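## Task

Place the entire chain bracelet in the front-left compartment of the six-compartment jewelry box, the bangle in the back-right one, every ring in the back-middle one and every ear stud in the front-middle one. Each item must sit lower than the tops of the dividers. Back means the hinge side, and left/right are judged from the front looking toward the hinge. The box must finish standing upright on the table.

## Robot and tools

Robot: two 6-joint arms, left_arm and right_arm, each ending in a parallel two-finger gripper with a wrist camera. Fingers point along the gripper's +z axis and slide apart along its y axis. end_effector_position is the spot between the pads, roughly 1 cm back from the tips.

Frames: the scene frame has its origin at table-top height halfway between the two nominal bases, +z up, +x out over the table, left_arm toward +y. Camera image left/right does not match arm names. Actual bases: left_arm at (-0.051, +0.330, 0) m, right_arm at (+0.031, -0.246, 0) m, both yawed very slightly. Every hand position, quaternion (wxyz), target and wrist-camera pose in results is given in that arm's own base frame; fixed cameras and the table use the scene frame. Reported positions may be off by a few cm, more at long reach.

execute_actions(actions, cameras): actions is a list of actions; each action is a list of up to 15 rows, one row per 1/30 s step; if fewer than 15 rows, the last row repeats. Each row is exactly 14 numbers in [-1, 1]: left_arm dx, dy, dz, rx, ry, rz, opening, then right_arm the same seven. Both arms always appear. dx..rz are offsets (not poses) from that arm's Hand target as it was when the action began, along that arm's base axes; every row counts from that same start, not from the prior row, but the next action starts from the new Hand target, so repeating an offset keeps moving. Scale: 1.0 = 0.6 m for dx, dy, dz and 180 degrees for the rotation vector rx, ry, rz, which turns about the Hand target point. A translation longer than 1.0 may be shortened. opening is absolute: +1 = fully open (0.094 m), -1 = closed. Six zeros re-command the current Hand target. cameras: list of names, ["all"], or []; an empty actions list returns images and the scene number.

move(target, speed, blend, opening_speed, grip_force, blocking, cameras): target is one 14-number row as above, or a list of up to 15 rows; all rows are offsets from the same starting Hand targets, not chained. Paths are straight, finish together, take at least 0.5 s and are cut off at 10 s. speed: m/s, 0.002 to 2.9, default 0.25 (rotation up to twice that in rad/s), one value or one per target. blend: corner rounding radius in m per target; 0 stops at each. opening_speed: rate on the -1..1 scale per second, at least 0.2; use it to close gently. grip_force: newtons per pad, 10 to 50, one value or one per arm; it persists, and low values close slowly. blocking=false returns after about 0.5 s while motion continues. Paths ignore obstacles and the other arm; avoid routing a gripper near its own base (posture can flip). The extra "move:" line reports how it ended (done, off_target, moving, held, fault) and limits (paced = pose clipped, held = steps withheld).

wait(seconds 0 to 10): let time pass holding commands. stop(): brake a running move. zoom_image(camera, region=[x0, y0, x1, y1] in pixels, at most 504 by 504) on a camera from the latest images. Cameras: cam_head_left, cam_head_right, cam_high, cam_low (896x504), cam_left_wrist, cam_right_wrist (672x504). read_manual(section="licences") gives licence text only. finished_scene(scene = 1 or 2) ends the scene irreversibly; the goal must hold without the robot.

Control behaviour: each step the commanded orientation is limited to within 40 degrees of the measured one. Grippers often stop short of the Hand target by up to a few cm through friction and load; waiting won't fix it, but another command (even zeros) or an extra offset will. Blocked arms keep pushing until commanded back past the gripper.

Result lines: end_effector_position (m) and quat; Hand target (base for next offsets); Tool commands (current opening commands; resend them to keep a gripper unchanged, since 0 is a real command); grip_measured (same scale as opening, up to about 2.5 mm wide when empty, narrower than a squeezed part); grip_effort_nm (motor effort, negative closing, not pad force, keeps a residual); Joint positions (last entry = opening in m); Joint velocities (may read within noise); Joint torques (include gravity, offsets and noise; joints 1-3 wrap at ±28 N m); MOTOR HOT at 75 °C. At 90 °C the arm folds and idles; at 100 °C it collapses. Avoid long stretched holds or pushing into unreachable poses.

Gripping: to release, command an opening clearly above grip_measured. Force jumps to the limit once closed about 0.06 past first contact (more for small, round or soft items). Fingers give roughly 50 to 64 N per pad at full force.

Avoid: dropping items or releasing moving ones, anything leaving the table, hard hits or pushes on the box or table, fast contacts, any contact or press between the two arms (including gripping the other arm's fingers), strain on wrist camera cables, and fault stops. Objects may be nudged occasionally by outside disturbances; check before finishing.

Each tool is called as name(argument=value, ...) on one line, values as JSON.

## Session

Scene 1 was done. Now scene 2.

execute_actions(actions=[], cameras=["all"])

Scene clock: 0.00 s.
left_arm: end_effector_position=(+0.3826, +0.0096, +0.1444) grip_measured=+1.000 grip_effort_nm=n/a end_effector_quat_wxyz=(+0.687, -0.071, +0.722, +0.048) | right_arm: end_effector_position=(+0.3748, -0.0253, +0.1387) grip_measured=+1.000 grip_effort_nm=n/a end_effector_quat_wxyz=(+0.676, +0.088, +0.730, -0.044)
Joint positions: left_arm=[-0.105 1.577 0.236 1.287 -0.272 -0.044 0.094] | right_arm=[0.034 1.533 0.209 1.239 0.219 0.074 0.094]
Joint velocities: within noise
Joint torques (N m): no reading
Heat: left arm: 32 °C; right arm: 28 °C.
Hand target: left_arm +0.3828, +0.0096, +0.1426; +0.683, -0.071, +0.725, +0.048 | right_arm +0.3759, -0.0253, +0.1413; +0.678, +0.089, +0.728, -0.044
Tool commands: left_gripper/opening=+1.0 right_gripper/opening=+1.0

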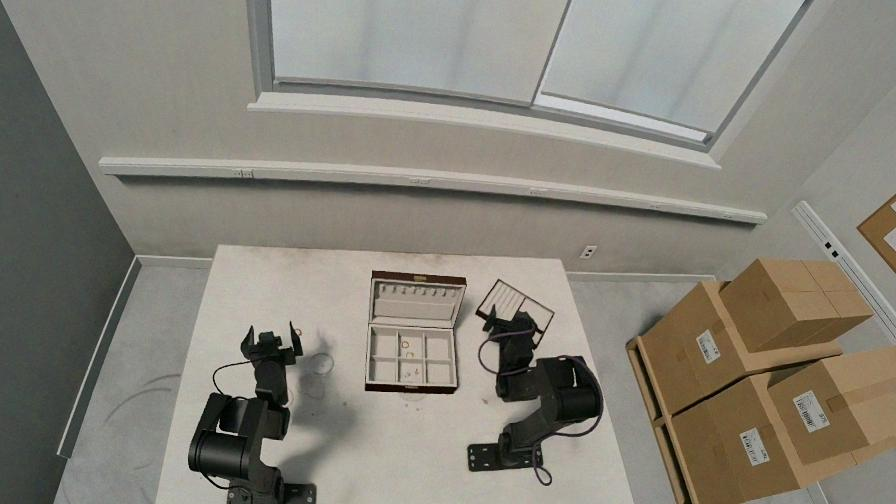

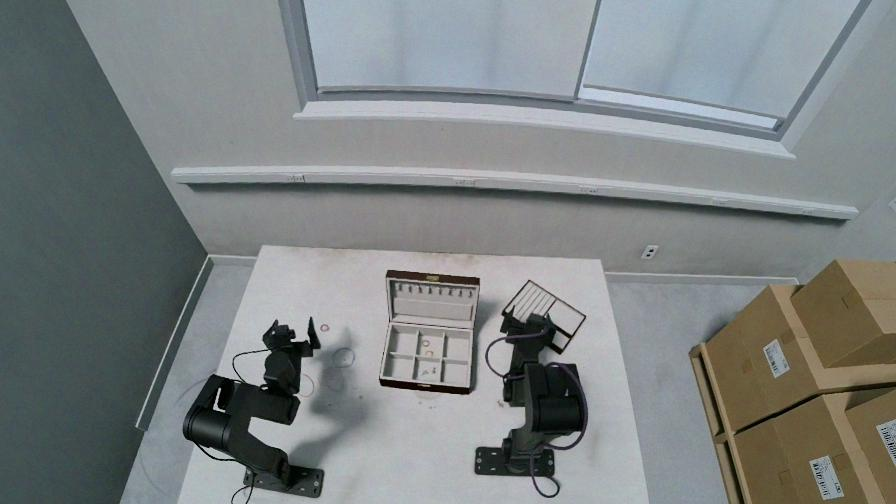

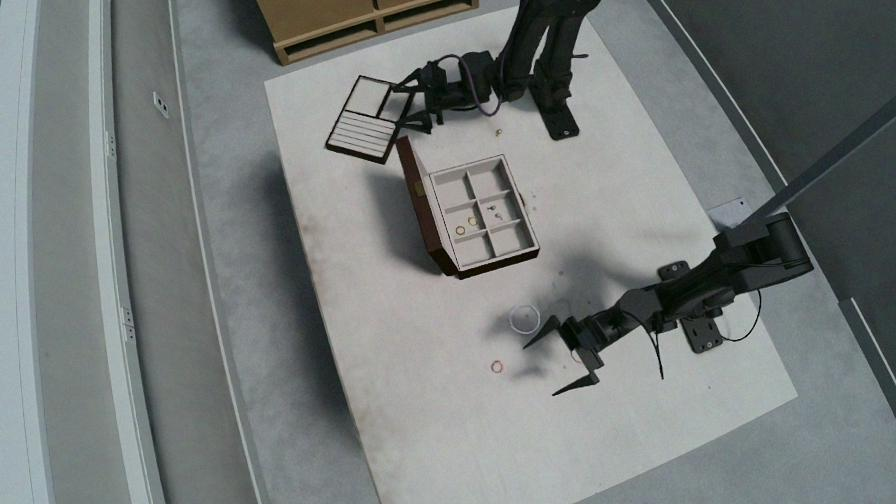

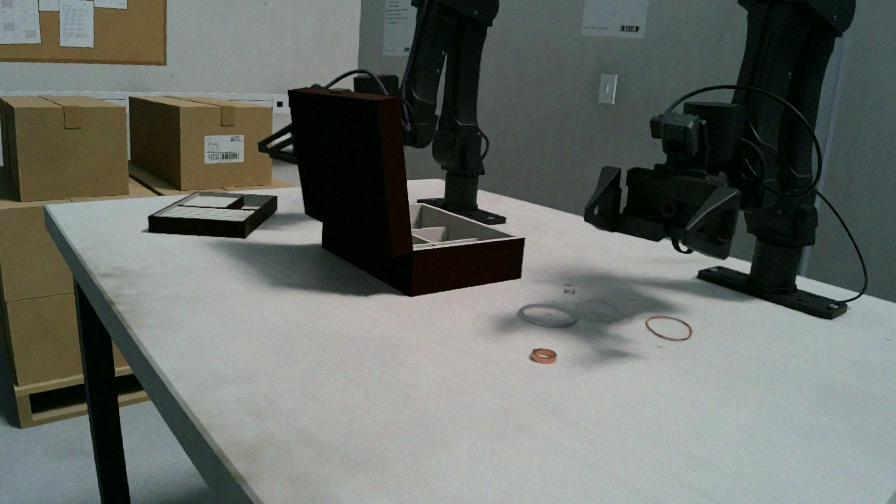

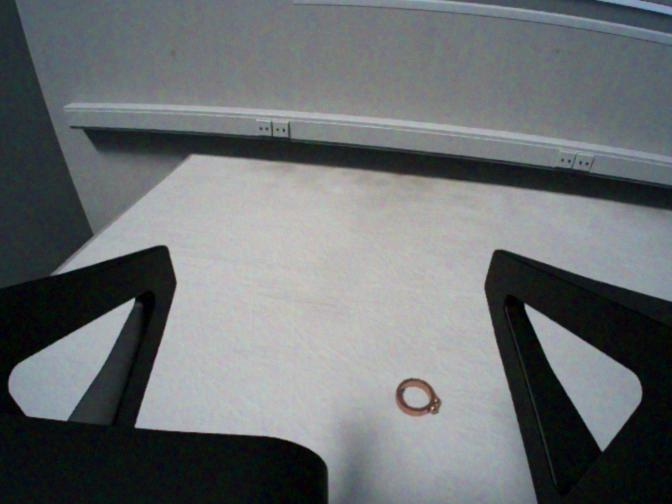

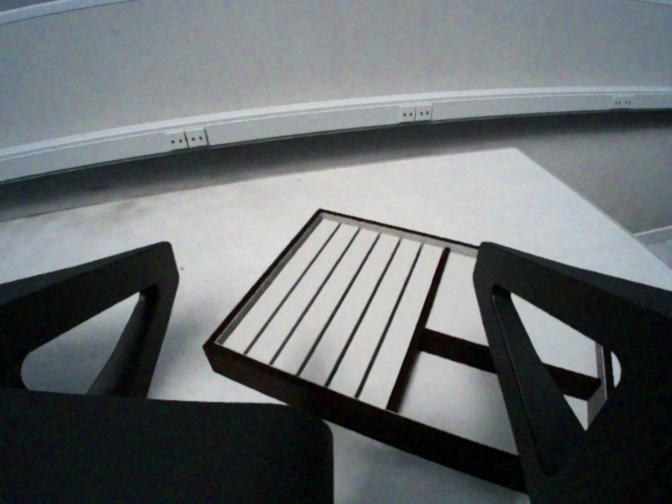

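zoom_image(camera="cam_high", region=[390, 130, 560, 290])

zoom_image(camera="cam_head_left", region=[350, 260, 480, 400])

zoom_image(camera="cam_head_right", region=[360, 260, 500, 410])

zoom_image(camera="cam_high", region=[470, 280, 670, 420])

zoom_image(camera="cam_low", region=[500, 270, 720, 380])

zoom_image(camera="cam_high", region=[320, 50, 560, 220])

Scaled by 2.965 from the camera's 896x504 image, which has a finer 1280x720 frame.

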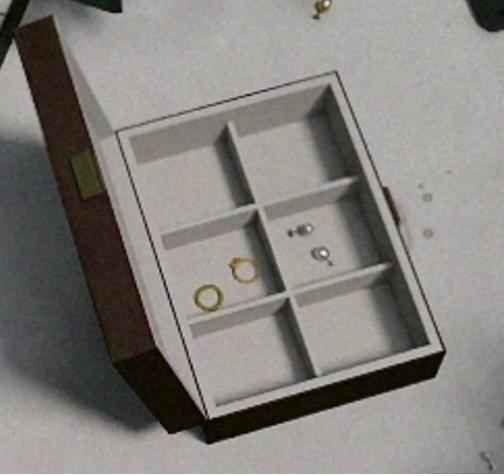

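Scaled by 3.600 from the camera's 896x504 image, which has a finer 1280x720 frame.

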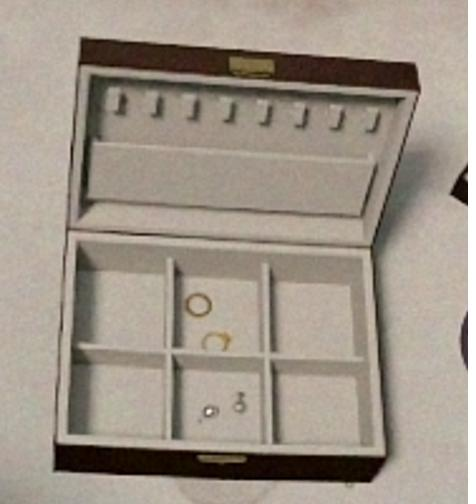

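Scaled by 3.360 from the camera's 896x504 image, which has a finer 1280x720 frame.

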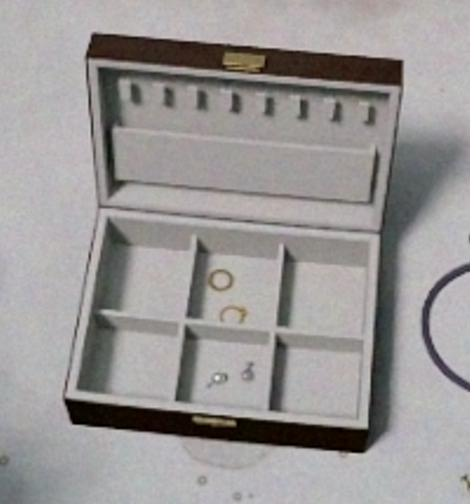

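Scaled by 2.520 from the camera's 896x504 image, which has a finer 1280x720 frame.

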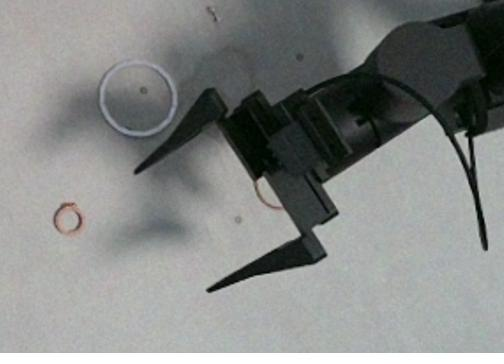

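Scaled by 2.291 from the camera's 896x504 image, which has a finer 1280x720 frame.

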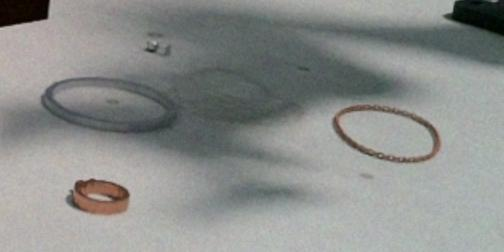

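Scaled by 2.100 from the camera's 896x504 image, which has a finer 1280x720 frame.

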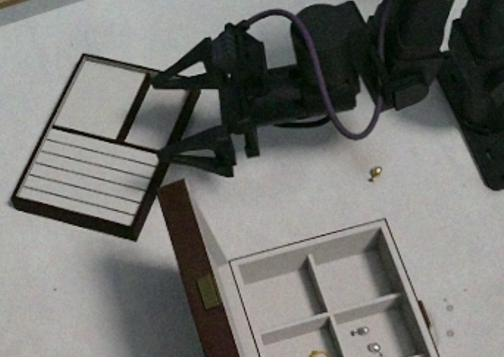

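move(target=[-0.138, -0.016, 0.06, -0.030, 0.424, -0.044, 0.0, -0.1265, 0.0, 0.06, 0.0273, 0.420, 0.0552, 0.0], speed=0.2, cameras=["all"])

Scene clock: 58.67 s.
left_arm: end_effector_position=(+0.2972, +0.0001, +0.1779) grip_measured=+0.002 grip_effort_nm=-0.10 end_effector_quat_wxyz=(+0.093, -0.010, +0.996, +0.011) | right_arm: end_effector_position=(+0.2949, -0.0232, +0.1718) grip_measured=+0.002 grip_effort_nm=-0.11 end_effector_quat_wxyz=(+0.085, +0.010, +0.996, -0.007)
Joint positions: left_arm=[-0.02 1.504 1.432 -1.313 -0.027 -0.037 0.047] | right_arm=[-0.08 1.509 1.415 -1.305 0.003 -0.06 0.047]
Joint torques (N m): left_arm=[0.65 -5.56 10.95 0.4 0.11 0.11] | right_arm=[-0.76 -4.7 10.78 0.29 -0.1 -0.03]
Heat: left arm: 34 °C; right arm: 32 °C.
Hand target: left_arm +0.3000, +0.0000, +0.1785; +0.088, -0.009, +0.996, +0.006 | right_arm +0.3000, -0.0253, +0.1775; +0.087, +0.011, +0.996, -0.005
Off the commanded pose: left_arm 0.003 m, 1 deg | right_arm 0.008 m, 0 deg.
move: done

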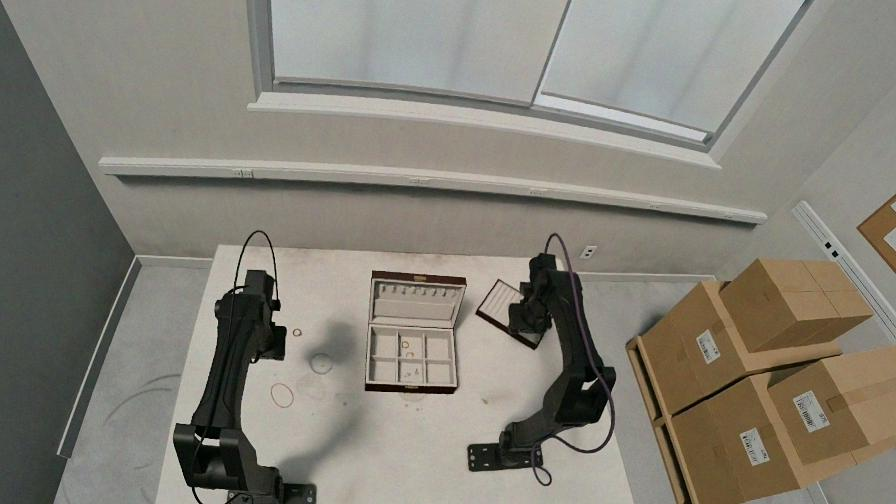

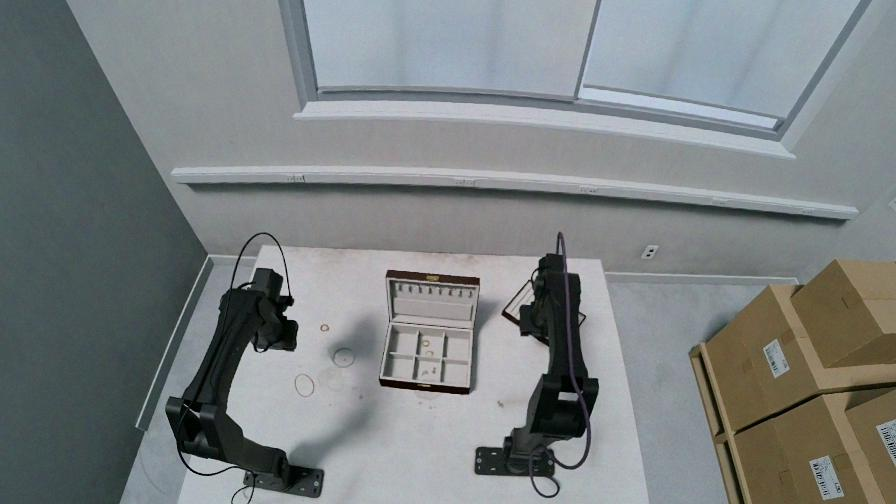

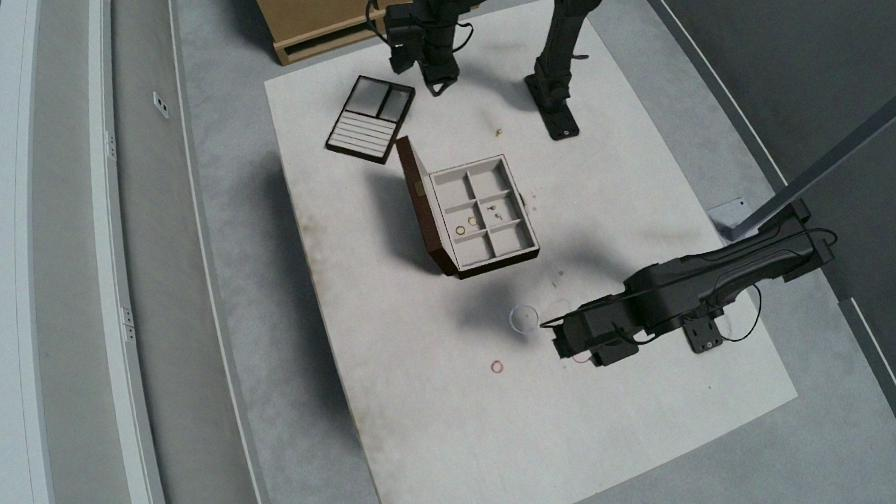

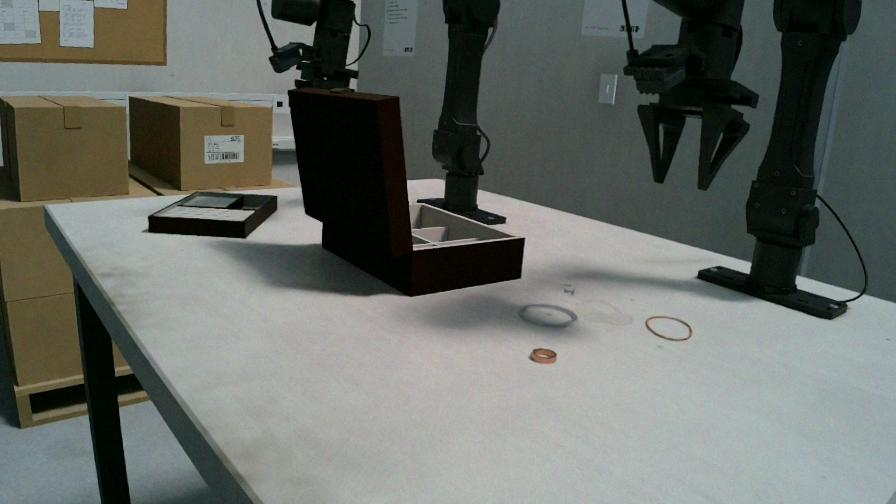

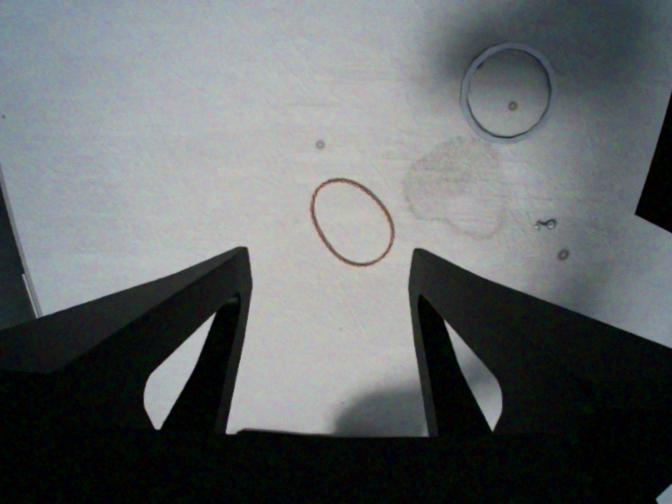

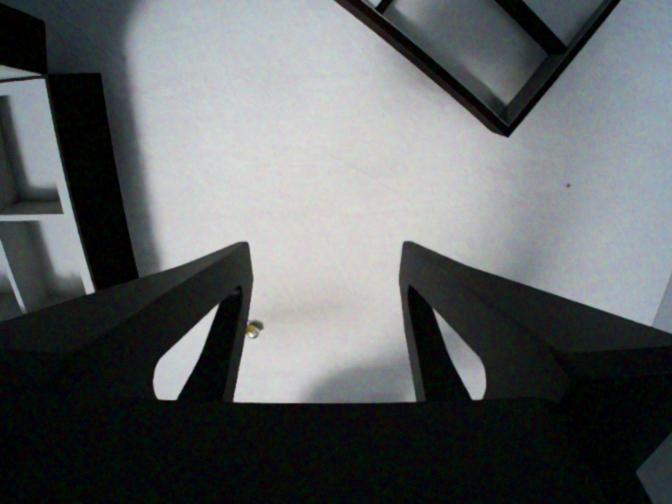

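zoom_image(camera="cam_high", region=[380, 60, 620, 300])

zoom_image(camera="cam_high", region=[440, 260, 680, 440])

zoom_image(camera="cam_left_wrist", region=[500, 190, 590, 270])

zoom_image(camera="cam_right_wrist", region=[220, 300, 290, 360])

Scaled by 2.100 from the camera's 896x504 image, which has a finer 1280x720 frame.

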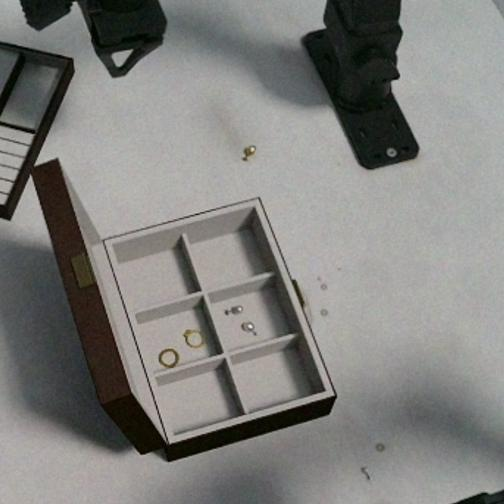

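Scaled by 2.100 from the camera's 896x504 image, which has a finer 1280x720 frame.

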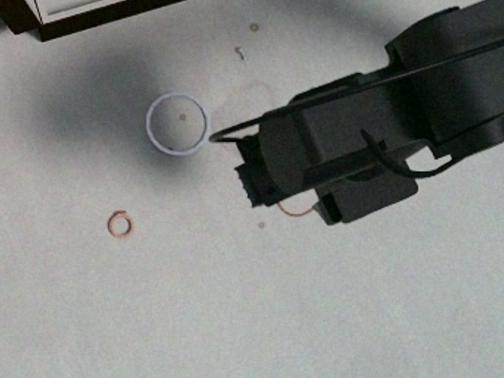

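Scaled by 5.600 from the camera's 672x504 image, which has a finer 960x720 frame.

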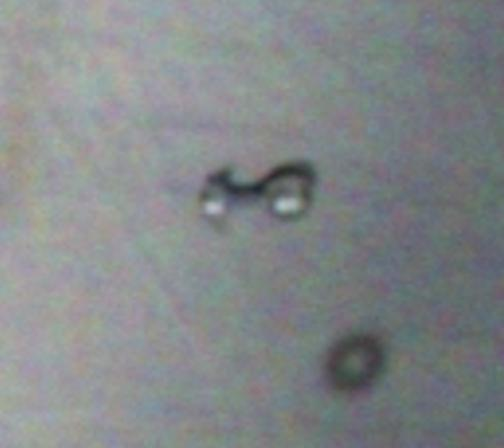

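Scaled by 7.200 from the camera's 672x504 image, which has a finer 960x720 frame.

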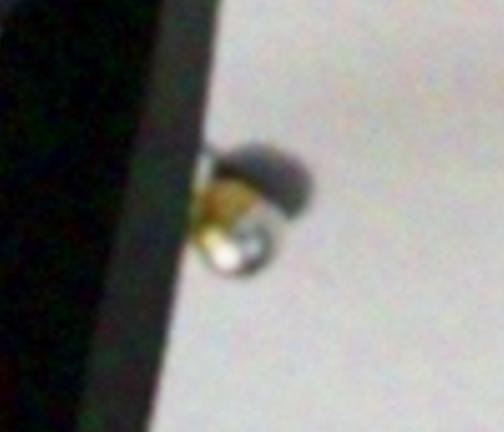

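execute_actions(actions=[])

Scene clock: 110.27 s.
left_arm: end_effector_position=(+0.2971, +0.0001, +0.1779) grip_measured=+0.002 grip_effort_nm=-0.11 end_effector_quat_wxyz=(+0.093, -0.010, +0.996, +0.011) | right_arm: end_effector_position=(+0.2947, -0.0232, +0.1717) grip_measured=+0.002 grip_effort_nm=-0.12 end_effector_quat_wxyz=(+0.085, +0.010, +0.996, -0.007)
Joint positions: left_arm=[-0.02 1.504 1.432 -1.313 -0.027 -0.037 0.047] | right_arm=[-0.08 1.509 1.415 -1.306 0.003 -0.06 0.047]
Joint velocities: within noise
Joint torques (N m): left_arm=[0.57 -5.55 10.91 0.4 0.13 0.1] | right_arm=[-0.73 -4.71 10.78 0.3 -0.1 -0.03]
Heat: left arm: 37 °C; right arm: 33 °C.
Hand target: left_arm +0.3000, +0.0000, +0.1785; +0.088, -0.009, +0.996, +0.006 | right_arm +0.3000, -0.0253, +0.1775; +0.087, +0.011, +0.996, -0.005
Tool commands: left_gripper/opening=+0.0 right_gripper/opening=+0.0
Off the commanded pose: left_arm 0.003 m, 1 deg | right_arm 0.008 m, 0 deg.

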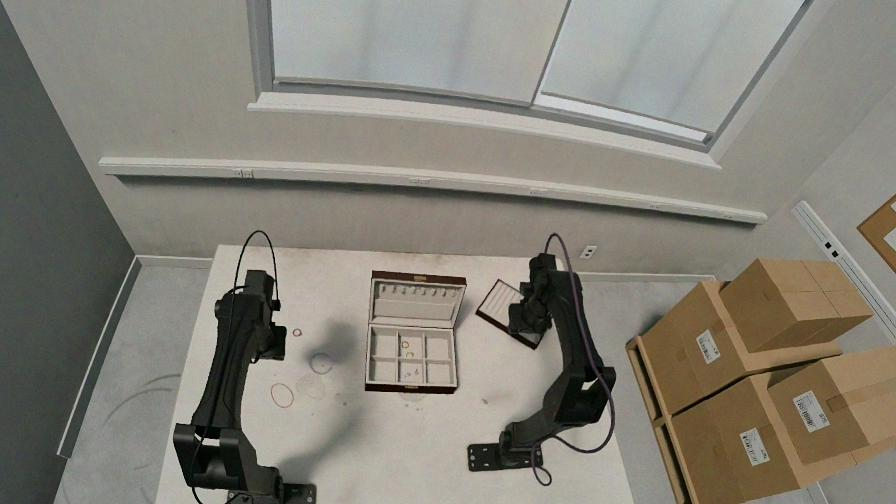

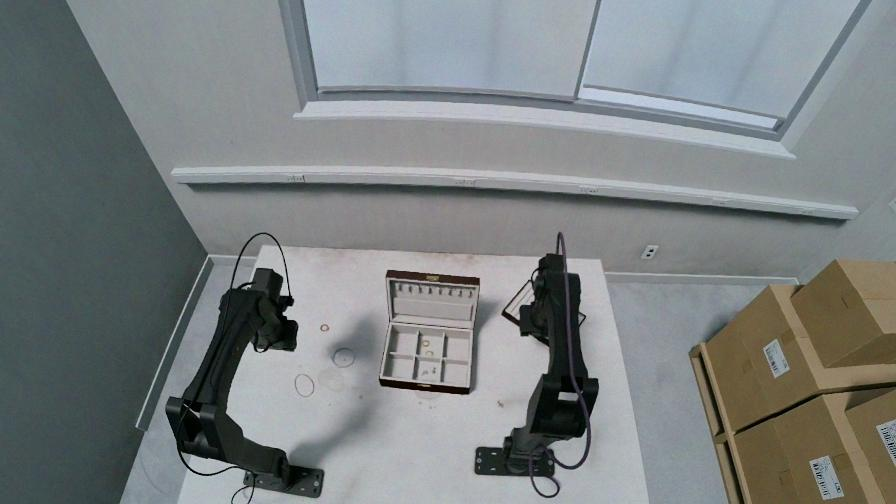

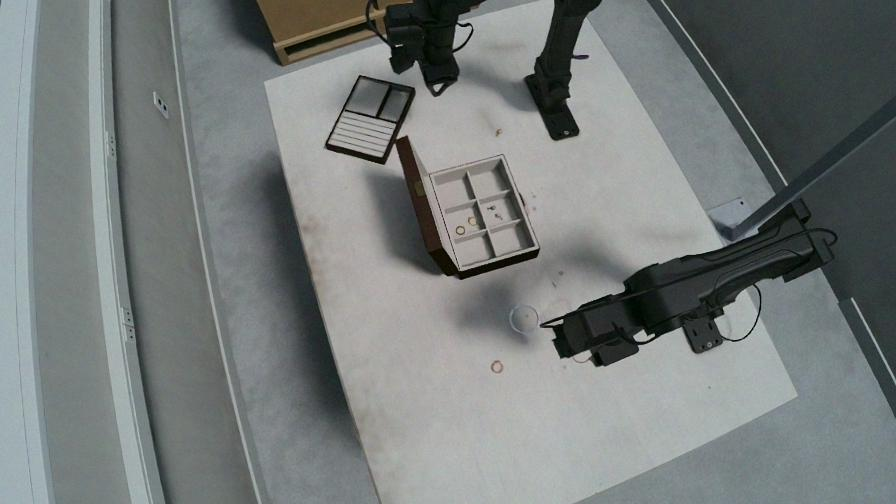

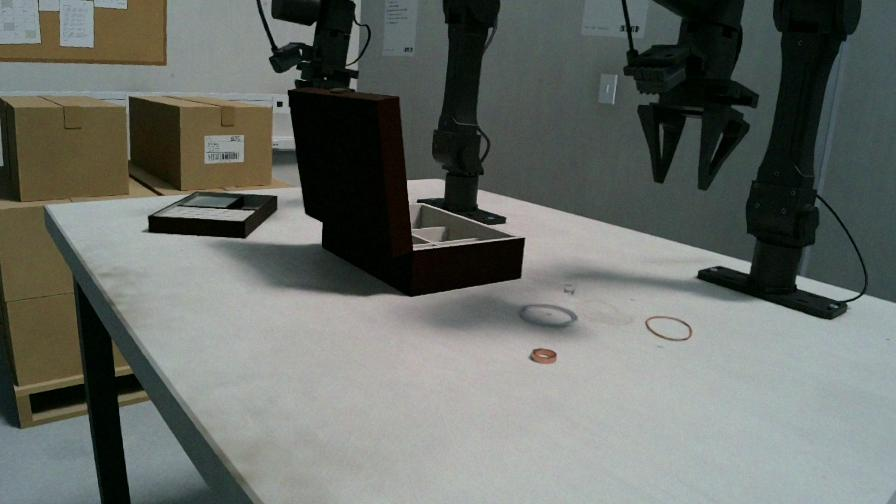

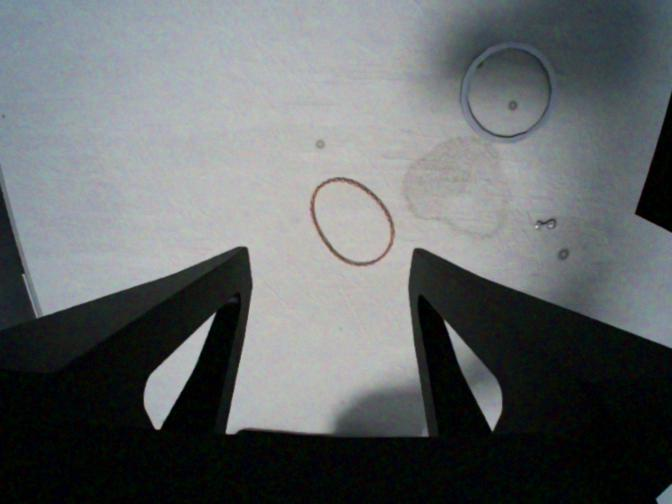

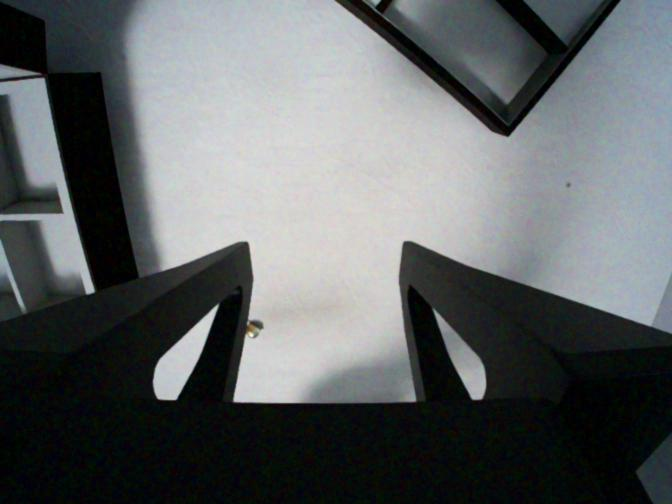

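zoom_image(camera="cam_right_wrist", region=[214, 298, 294, 358])

zoom_image(camera="cam_left_wrist", region=[292, 30, 592, 280])

zoom_image(camera="cam_high", region=[380, 110, 620, 400])

Scaled by 6.300 from the camera's 672x504 image, which has a finer 960x720 frame.

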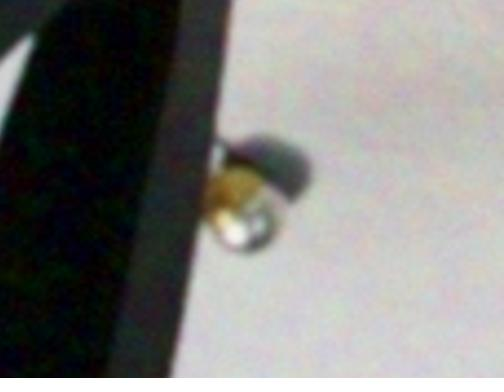

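Scaled by 1.680 from the camera's 672x504 image, which has a finer 960x720 frame.

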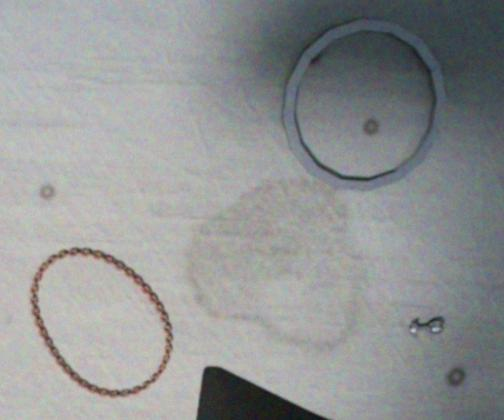

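Scaled by 1.738 from the camera's 896x504 image, which has a finer 1280x720 frame.

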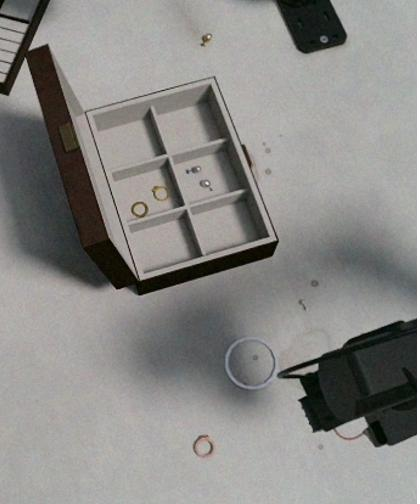

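move(target=[0.2533, -0.0783, -0.1558, -0.0038, 0.0563, -0.0058, 0.0, -0.215, 0.1122, -0.1708, 0.0032, 0.0555, 0.0070, 0.0], speed=0.25, cameras=["cam_left_wrist", "cam_right_wrist"])

Scene clock: 189.90 s.
left_arm: end_effector_position=(+0.4514, -0.0431, +0.0964) grip_measured=+0.002 grip_effort_nm=-0.11 end_effector_quat_wxyz=(+0.015, +0.001, +1.000, +0.004) | right_arm: end_effector_position=(+0.1708, +0.0410, +0.0755) grip_measured=+0.002 grip_effort_nm=-0.12 end_effector_quat_wxyz=(-0.012, +0.000, +1.000, -0.001)
Joint positions: left_arm=[-0.102 2.302 2.189 -1.429 -0.011 -0.099 0.047] | right_arm=[0.227 1.235 0.828 -1.187 -0.003 0.228 0.047]
Joint torques (N m): left_arm=[-0.34 -11.23 10.3 0.11 0.14 -0.05] | right_arm=[0.7 -5.26 5.24 0.28 0 0.11]
Heat: left arm: 38 °C; right arm: 34 °C.
Hand target: left_arm +0.4521, -0.0468, +0.0852; +0.000, +0.000, +1.000, +0.000 | right_arm +0.1710, +0.0420, +0.0750; +0.000, +0.000, +1.000, +0.000
Off the commanded pose: left_arm 0.012 m, 2 deg | right_arm 0.001 m, 1 deg.
move: off_target (left_arm)
Images, in order (width x height): cam_left_wrist 672x504, cam_right_wrist 672x504.

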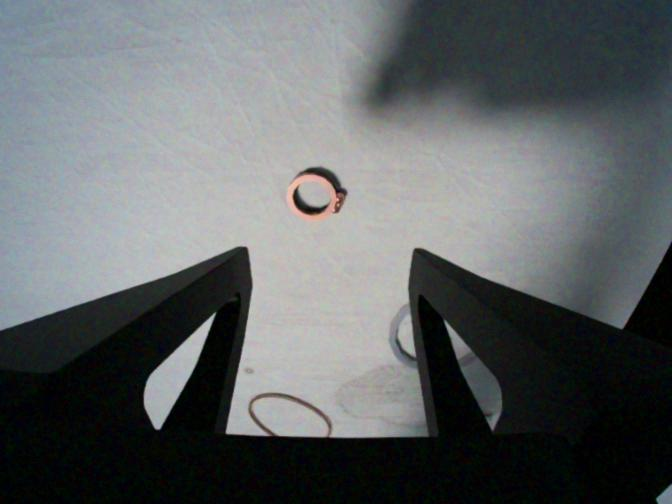

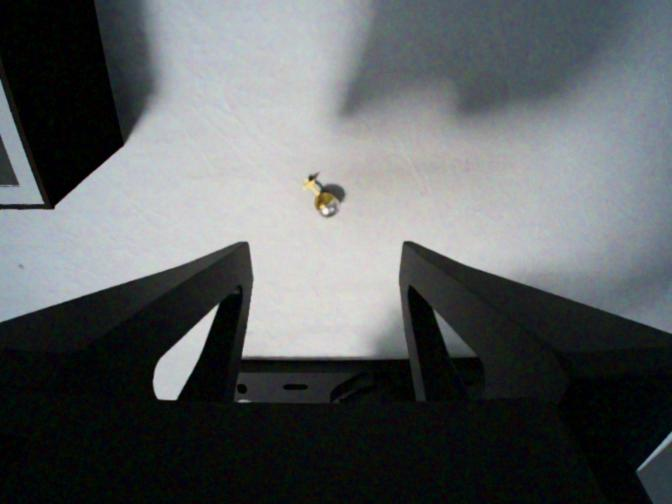

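move(target=[-0.0077, 0.028, -0.0587, 0, 0, -0.5, 0.0, -0.0108, 0.0025, -0.0583, 0, 0, 0.111, -0.4], speed=0.3, cameras=["cam_left_wrist", "cam_right_wrist"])

Scene clock: 250.40 s.
left_arm: end_effector_position=(+0.4507, -0.0313, +0.0548) grip_measured=+0.002 grip_effort_nm=-0.10 end_effector_quat_wxyz=(+0.002, +0.706, +0.708, +0.009) | right_arm: end_effector_position=(+0.1653, +0.0428, +0.0426) grip_measured=-0.398 grip_effort_nm=-0.12 end_effector_quat_wxyz=(-0.006, -0.166, +0.986, +0.001)
Joint positions: left_arm=[-0.076 2.302 2.024 -1.278 -0.011 1.493 0.047] | right_arm=[0.245 1.235 0.694 -1.041 -0.003 -0.088 0.028]
Joint torques (N m): left_arm=[0.62 -14.09 6.89 0.25 0.09 0.11] | right_arm=[0.75 -4.11 4.85 0.31 0.01 -0.04]
Heat: left arm: 37 °C; right arm: 29 °C.
Hand target: left_arm +0.4475, -0.0301, +0.0500; +0.000, +0.707, +0.707, +0.000 | right_arm +0.1645, +0.0436, +0.0400; +0.000, -0.174, +0.985, +0.000
Off the commanded pose: left_arm 0.006 m, 1 deg | right_arm 0.003 m, 1 deg.
move: done
Images, in order (width x height): cam_left_wrist 672x504, cam_right_wrist 672x504.

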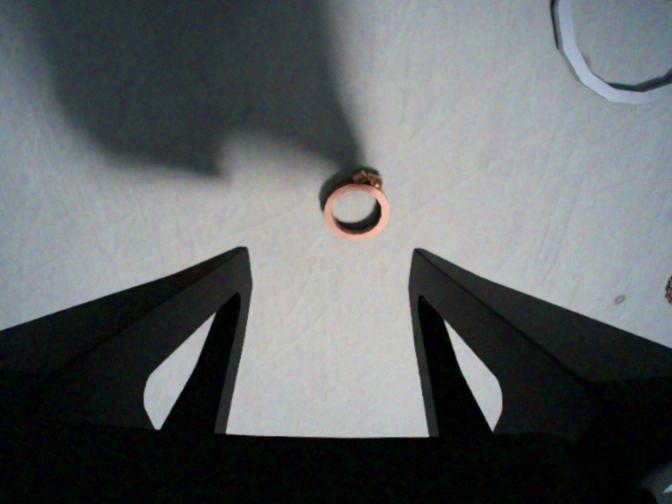

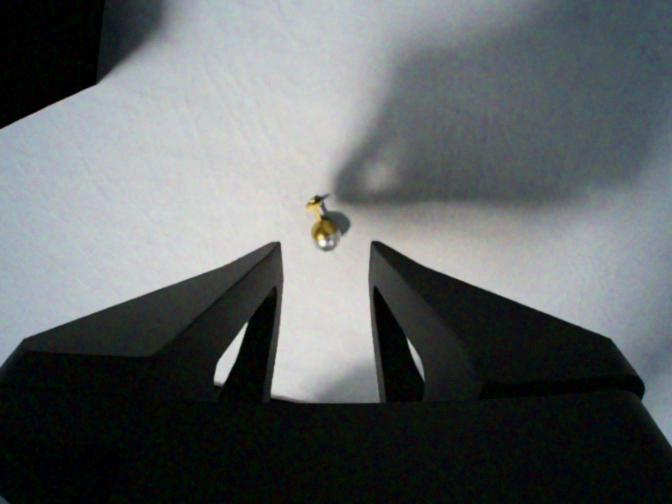

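move(target=[-0.015, -0.0098, -0.075, 0, 0, 0, 0.0, -0.005, -0.0035, -0.055, 0, 0, 0, -0.4], speed=0.05, cameras=["cam_left_wrist", "cam_right_wrist"])

Scene clock: 270.00 s.
left_arm: end_effector_position=(+0.4408, -0.0306, +0.0178) grip_measured=+0.002 grip_effort_nm=-0.09 end_effector_quat_wxyz=(-0.001, +0.706, +0.708, +0.006) | right_arm: end_effector_position=(+0.1637, +0.0424, +0.0125) grip_measured=-0.398 grip_effort_nm=-0.11 end_effector_quat_wxyz=(+0.004, -0.170, +0.986, +0.002)
Joint positions: left_arm=[-0.076 2.286 1.848 -1.126 -0.011 1.493 0.047] | right_arm=[0.245 1.257 0.58 -0.885 -0.003 -0.096 0.028]
Joint torques (N m): left_arm=[-0.8 -13.24 5.09 0.58 0.11 -0.02] | right_arm=[0.09 -2.03 4.74 0.34 -0.01 -0.04]
Heat: left arm: 36 °C; right arm: 29 °C.
Hand target: left_arm +0.4384, -0.0360, +0.0049; +0.000, +0.707, +0.707, +0.000 | right_arm +0.1614, +0.0414, +0.0069; +0.000, -0.174, +0.985, +0.000
Off the commanded pose: left_arm 0.014 m, 1 deg | right_arm 0.006 m, 1 deg.
move: off_target (left_arm)
Images, in order (width x height): cam_left_wrist 672x504, cam_right_wrist 672x504.

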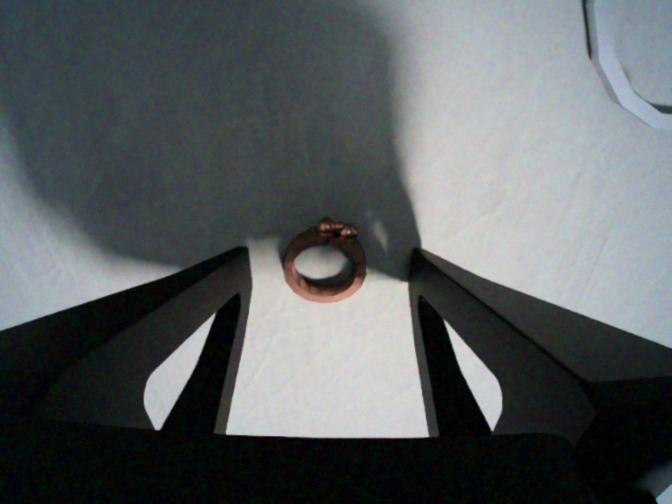

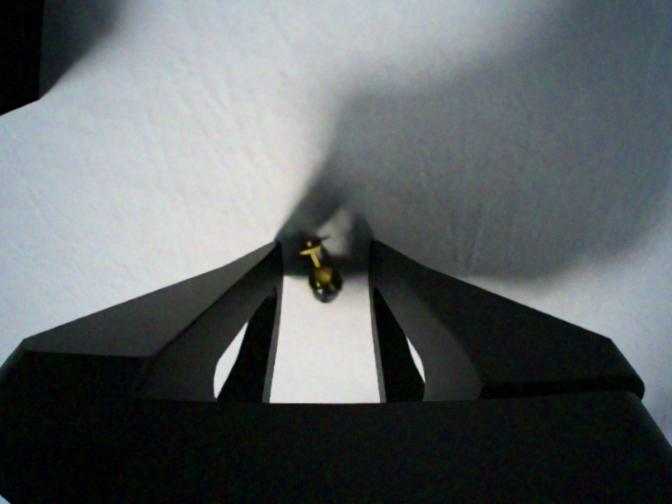

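move(target=[0, 0, 0, 0, 0, 0, -1, 0, 0, 0, 0, 0, 0, -1], speed=0.05, grip_force=[20, 22], opening_speed=0.4, cameras=["cam_left_wrist", "cam_right_wrist"])

Scene clock: 285.13 s.
left_arm: end_effector_position=(+0.4455, -0.0309, +0.0177) grip_measured=-0.518 grip_effort_nm=-0.46 end_effector_quat_wxyz=(+0.006, +0.706, +0.708, +0.012) | right_arm: end_effector_position=(+0.1638, +0.0424, +0.0125) grip_measured=-0.756 grip_effort_nm=-0.53 end_effector_quat_wxyz=(+0.005, -0.170, +0.986, +0.002)
Joint positions: left_arm=[-0.076 2.286 1.847 -1.107 -0.011 1.492 0.023] | right_arm=[0.245 1.257 0.58 -0.885 -0.003 -0.096 0.011]
Joint torques (N m): left_arm=[-0.76 -13.37 5.04 0.41 0.1 -0.04] | right_arm=[0.08 -2.03 4.72 0.34 0 -0.04]
Heat: left arm: 37 °C; right arm: 29 °C.
Hand target: left_arm +0.4384, -0.0360, +0.0049; +0.000, +0.707, +0.707, +0.000 | right_arm +0.1614, +0.0414, +0.0069; +0.000, -0.173, +0.985, +0.000
Off the commanded pose: left_arm 0.015 m, 2 deg | right_arm 0.006 m, 1 deg.
grip_force (N): 20, 22
move: off_target (left_arm)
Images, in order (width x height): cam_left_wrist 672x504, cam_right_wrist 672x504.

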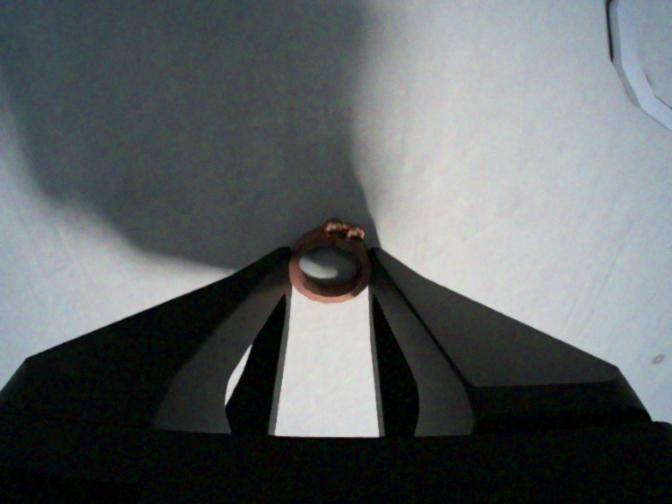

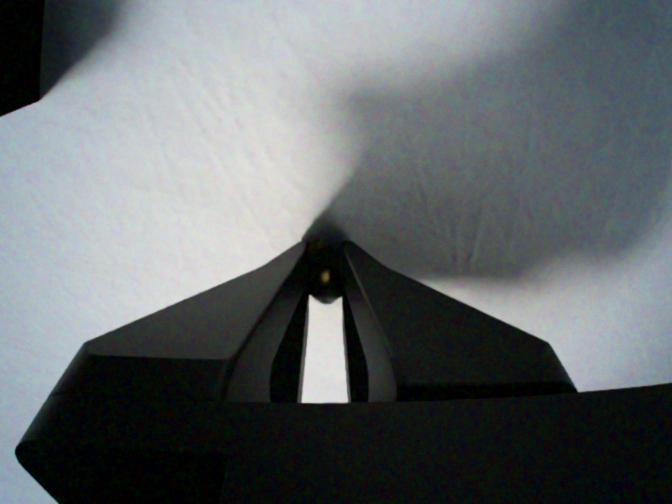

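move(target=[[0.0102, 0.0083, 0.2168, 0, 0, 0, -1, 0.0043, 0.0018, 0.1552, 0, 0, 0, -1], [-0.064, -0.19, 0.2417, 0, -0.0889, 0, -1, 0.101, 0.3477, 0.1802, 0, 0, 0.1556, -1]], speed=0.22, blend=[0.03, 0], cameras=["cam_left_wrist", "cam_right_wrist", "cam_high"])

Scene clock: 322.07 s.
left_arm: end_effector_position=(+0.4018, -0.1519, +0.1386) grip_measured=-0.518 grip_effort_nm=-0.46 end_effector_quat_wxyz=(+0.085, +0.706, +0.697, +0.091) | right_arm: end_effector_position=(+0.2194, +0.2449, +0.1132) grip_measured=-0.756 grip_effort_nm=-0.53 end_effector_quat_wxyz=(+0.001, -0.401, +0.916, +0.001)
Joint positions: left_arm=[-0.407 1.966 1.804 -1.181 -0.104 1.187 0.023] | right_arm=[0.837 1.785 1.494 -1.276 -0.001 0.011 0.011]
Joint torques (N m): left_arm=[-0.02 -15.27 7.36 0.67 -0.07 -0.07] | right_arm=[0.44 -6.76 10.3 -0.03 -0.01 -0.04]
Heat: left arm: 39 °C; right arm: 29 °C.
Hand target: left_arm +0.4000, -0.1500, +0.1499; +0.098, +0.700, +0.700, +0.099 | right_arm +0.2221, +0.2501, +0.1151; +0.000, -0.407, +0.914, +0.000
Off the commanded pose: left_arm 0.012 m, 2 deg | right_arm 0.006 m, 1 deg.
grip_force (N): 20, 22
move: off_target (left_arm)
Images, in order (width x height): cam_high 896x504, cam_left_wrist 672x504, cam_right_wrist 672x504.

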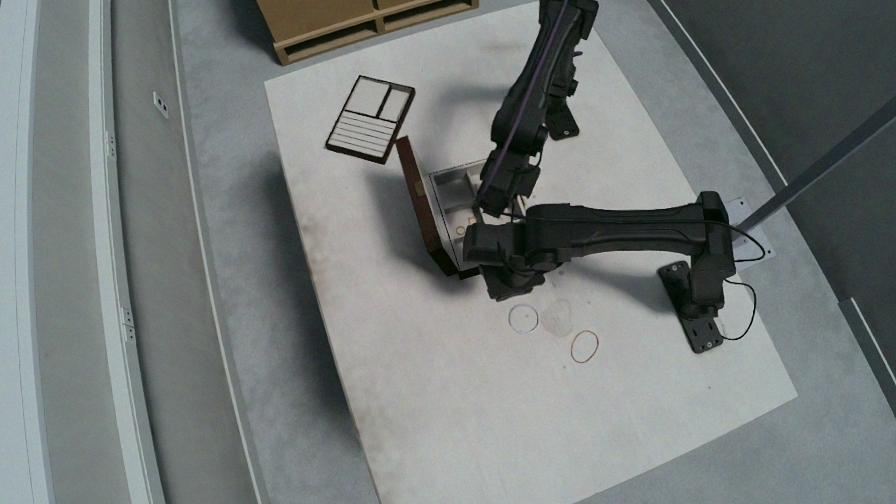

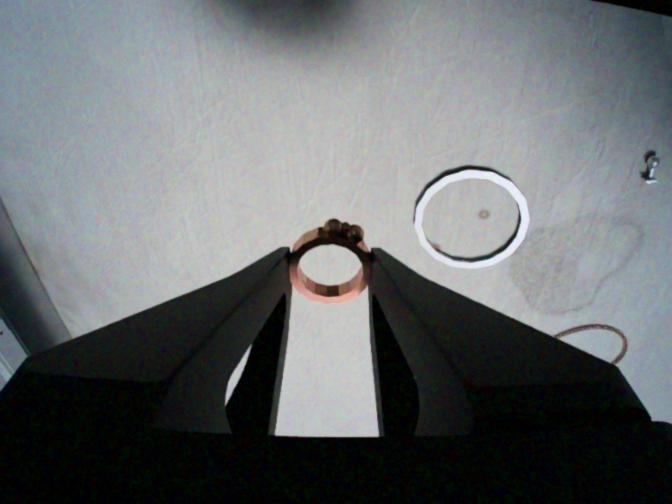

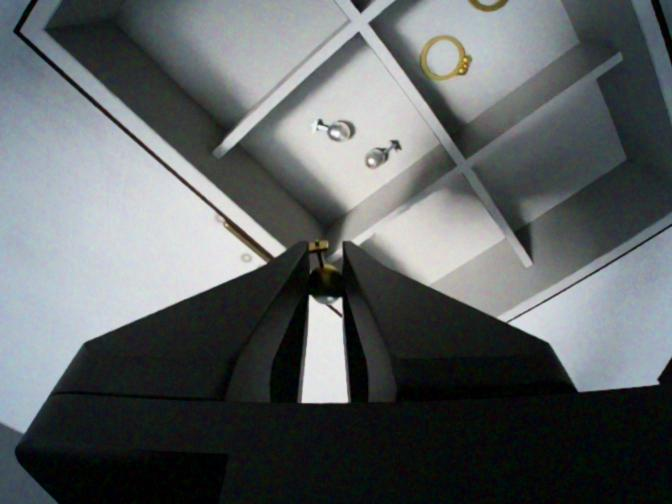

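zoom_image(camera="cam_right_wrist", region=[190, 0, 530, 270])

zoom_image(camera="cam_left_wrist", region=[390, 120, 672, 390])

Scaled by 1.482 from the camera's 672x504 image, which has a finer 960x720 frame.

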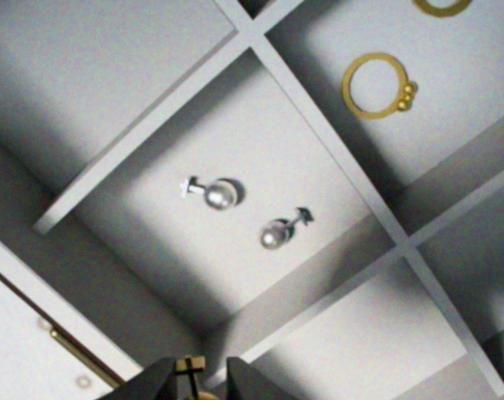

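Scaled by 1.787 from the camera's 672x504 image, which has a finer 960x720 frame.

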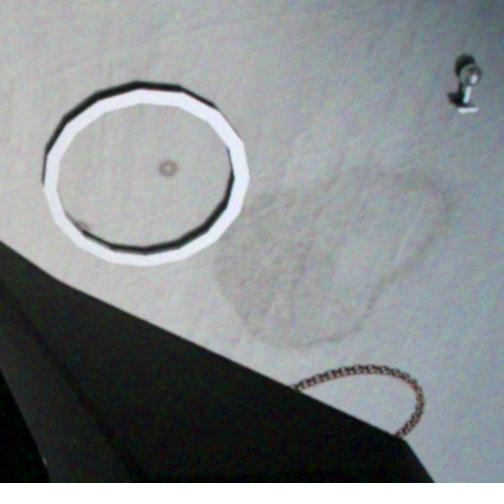

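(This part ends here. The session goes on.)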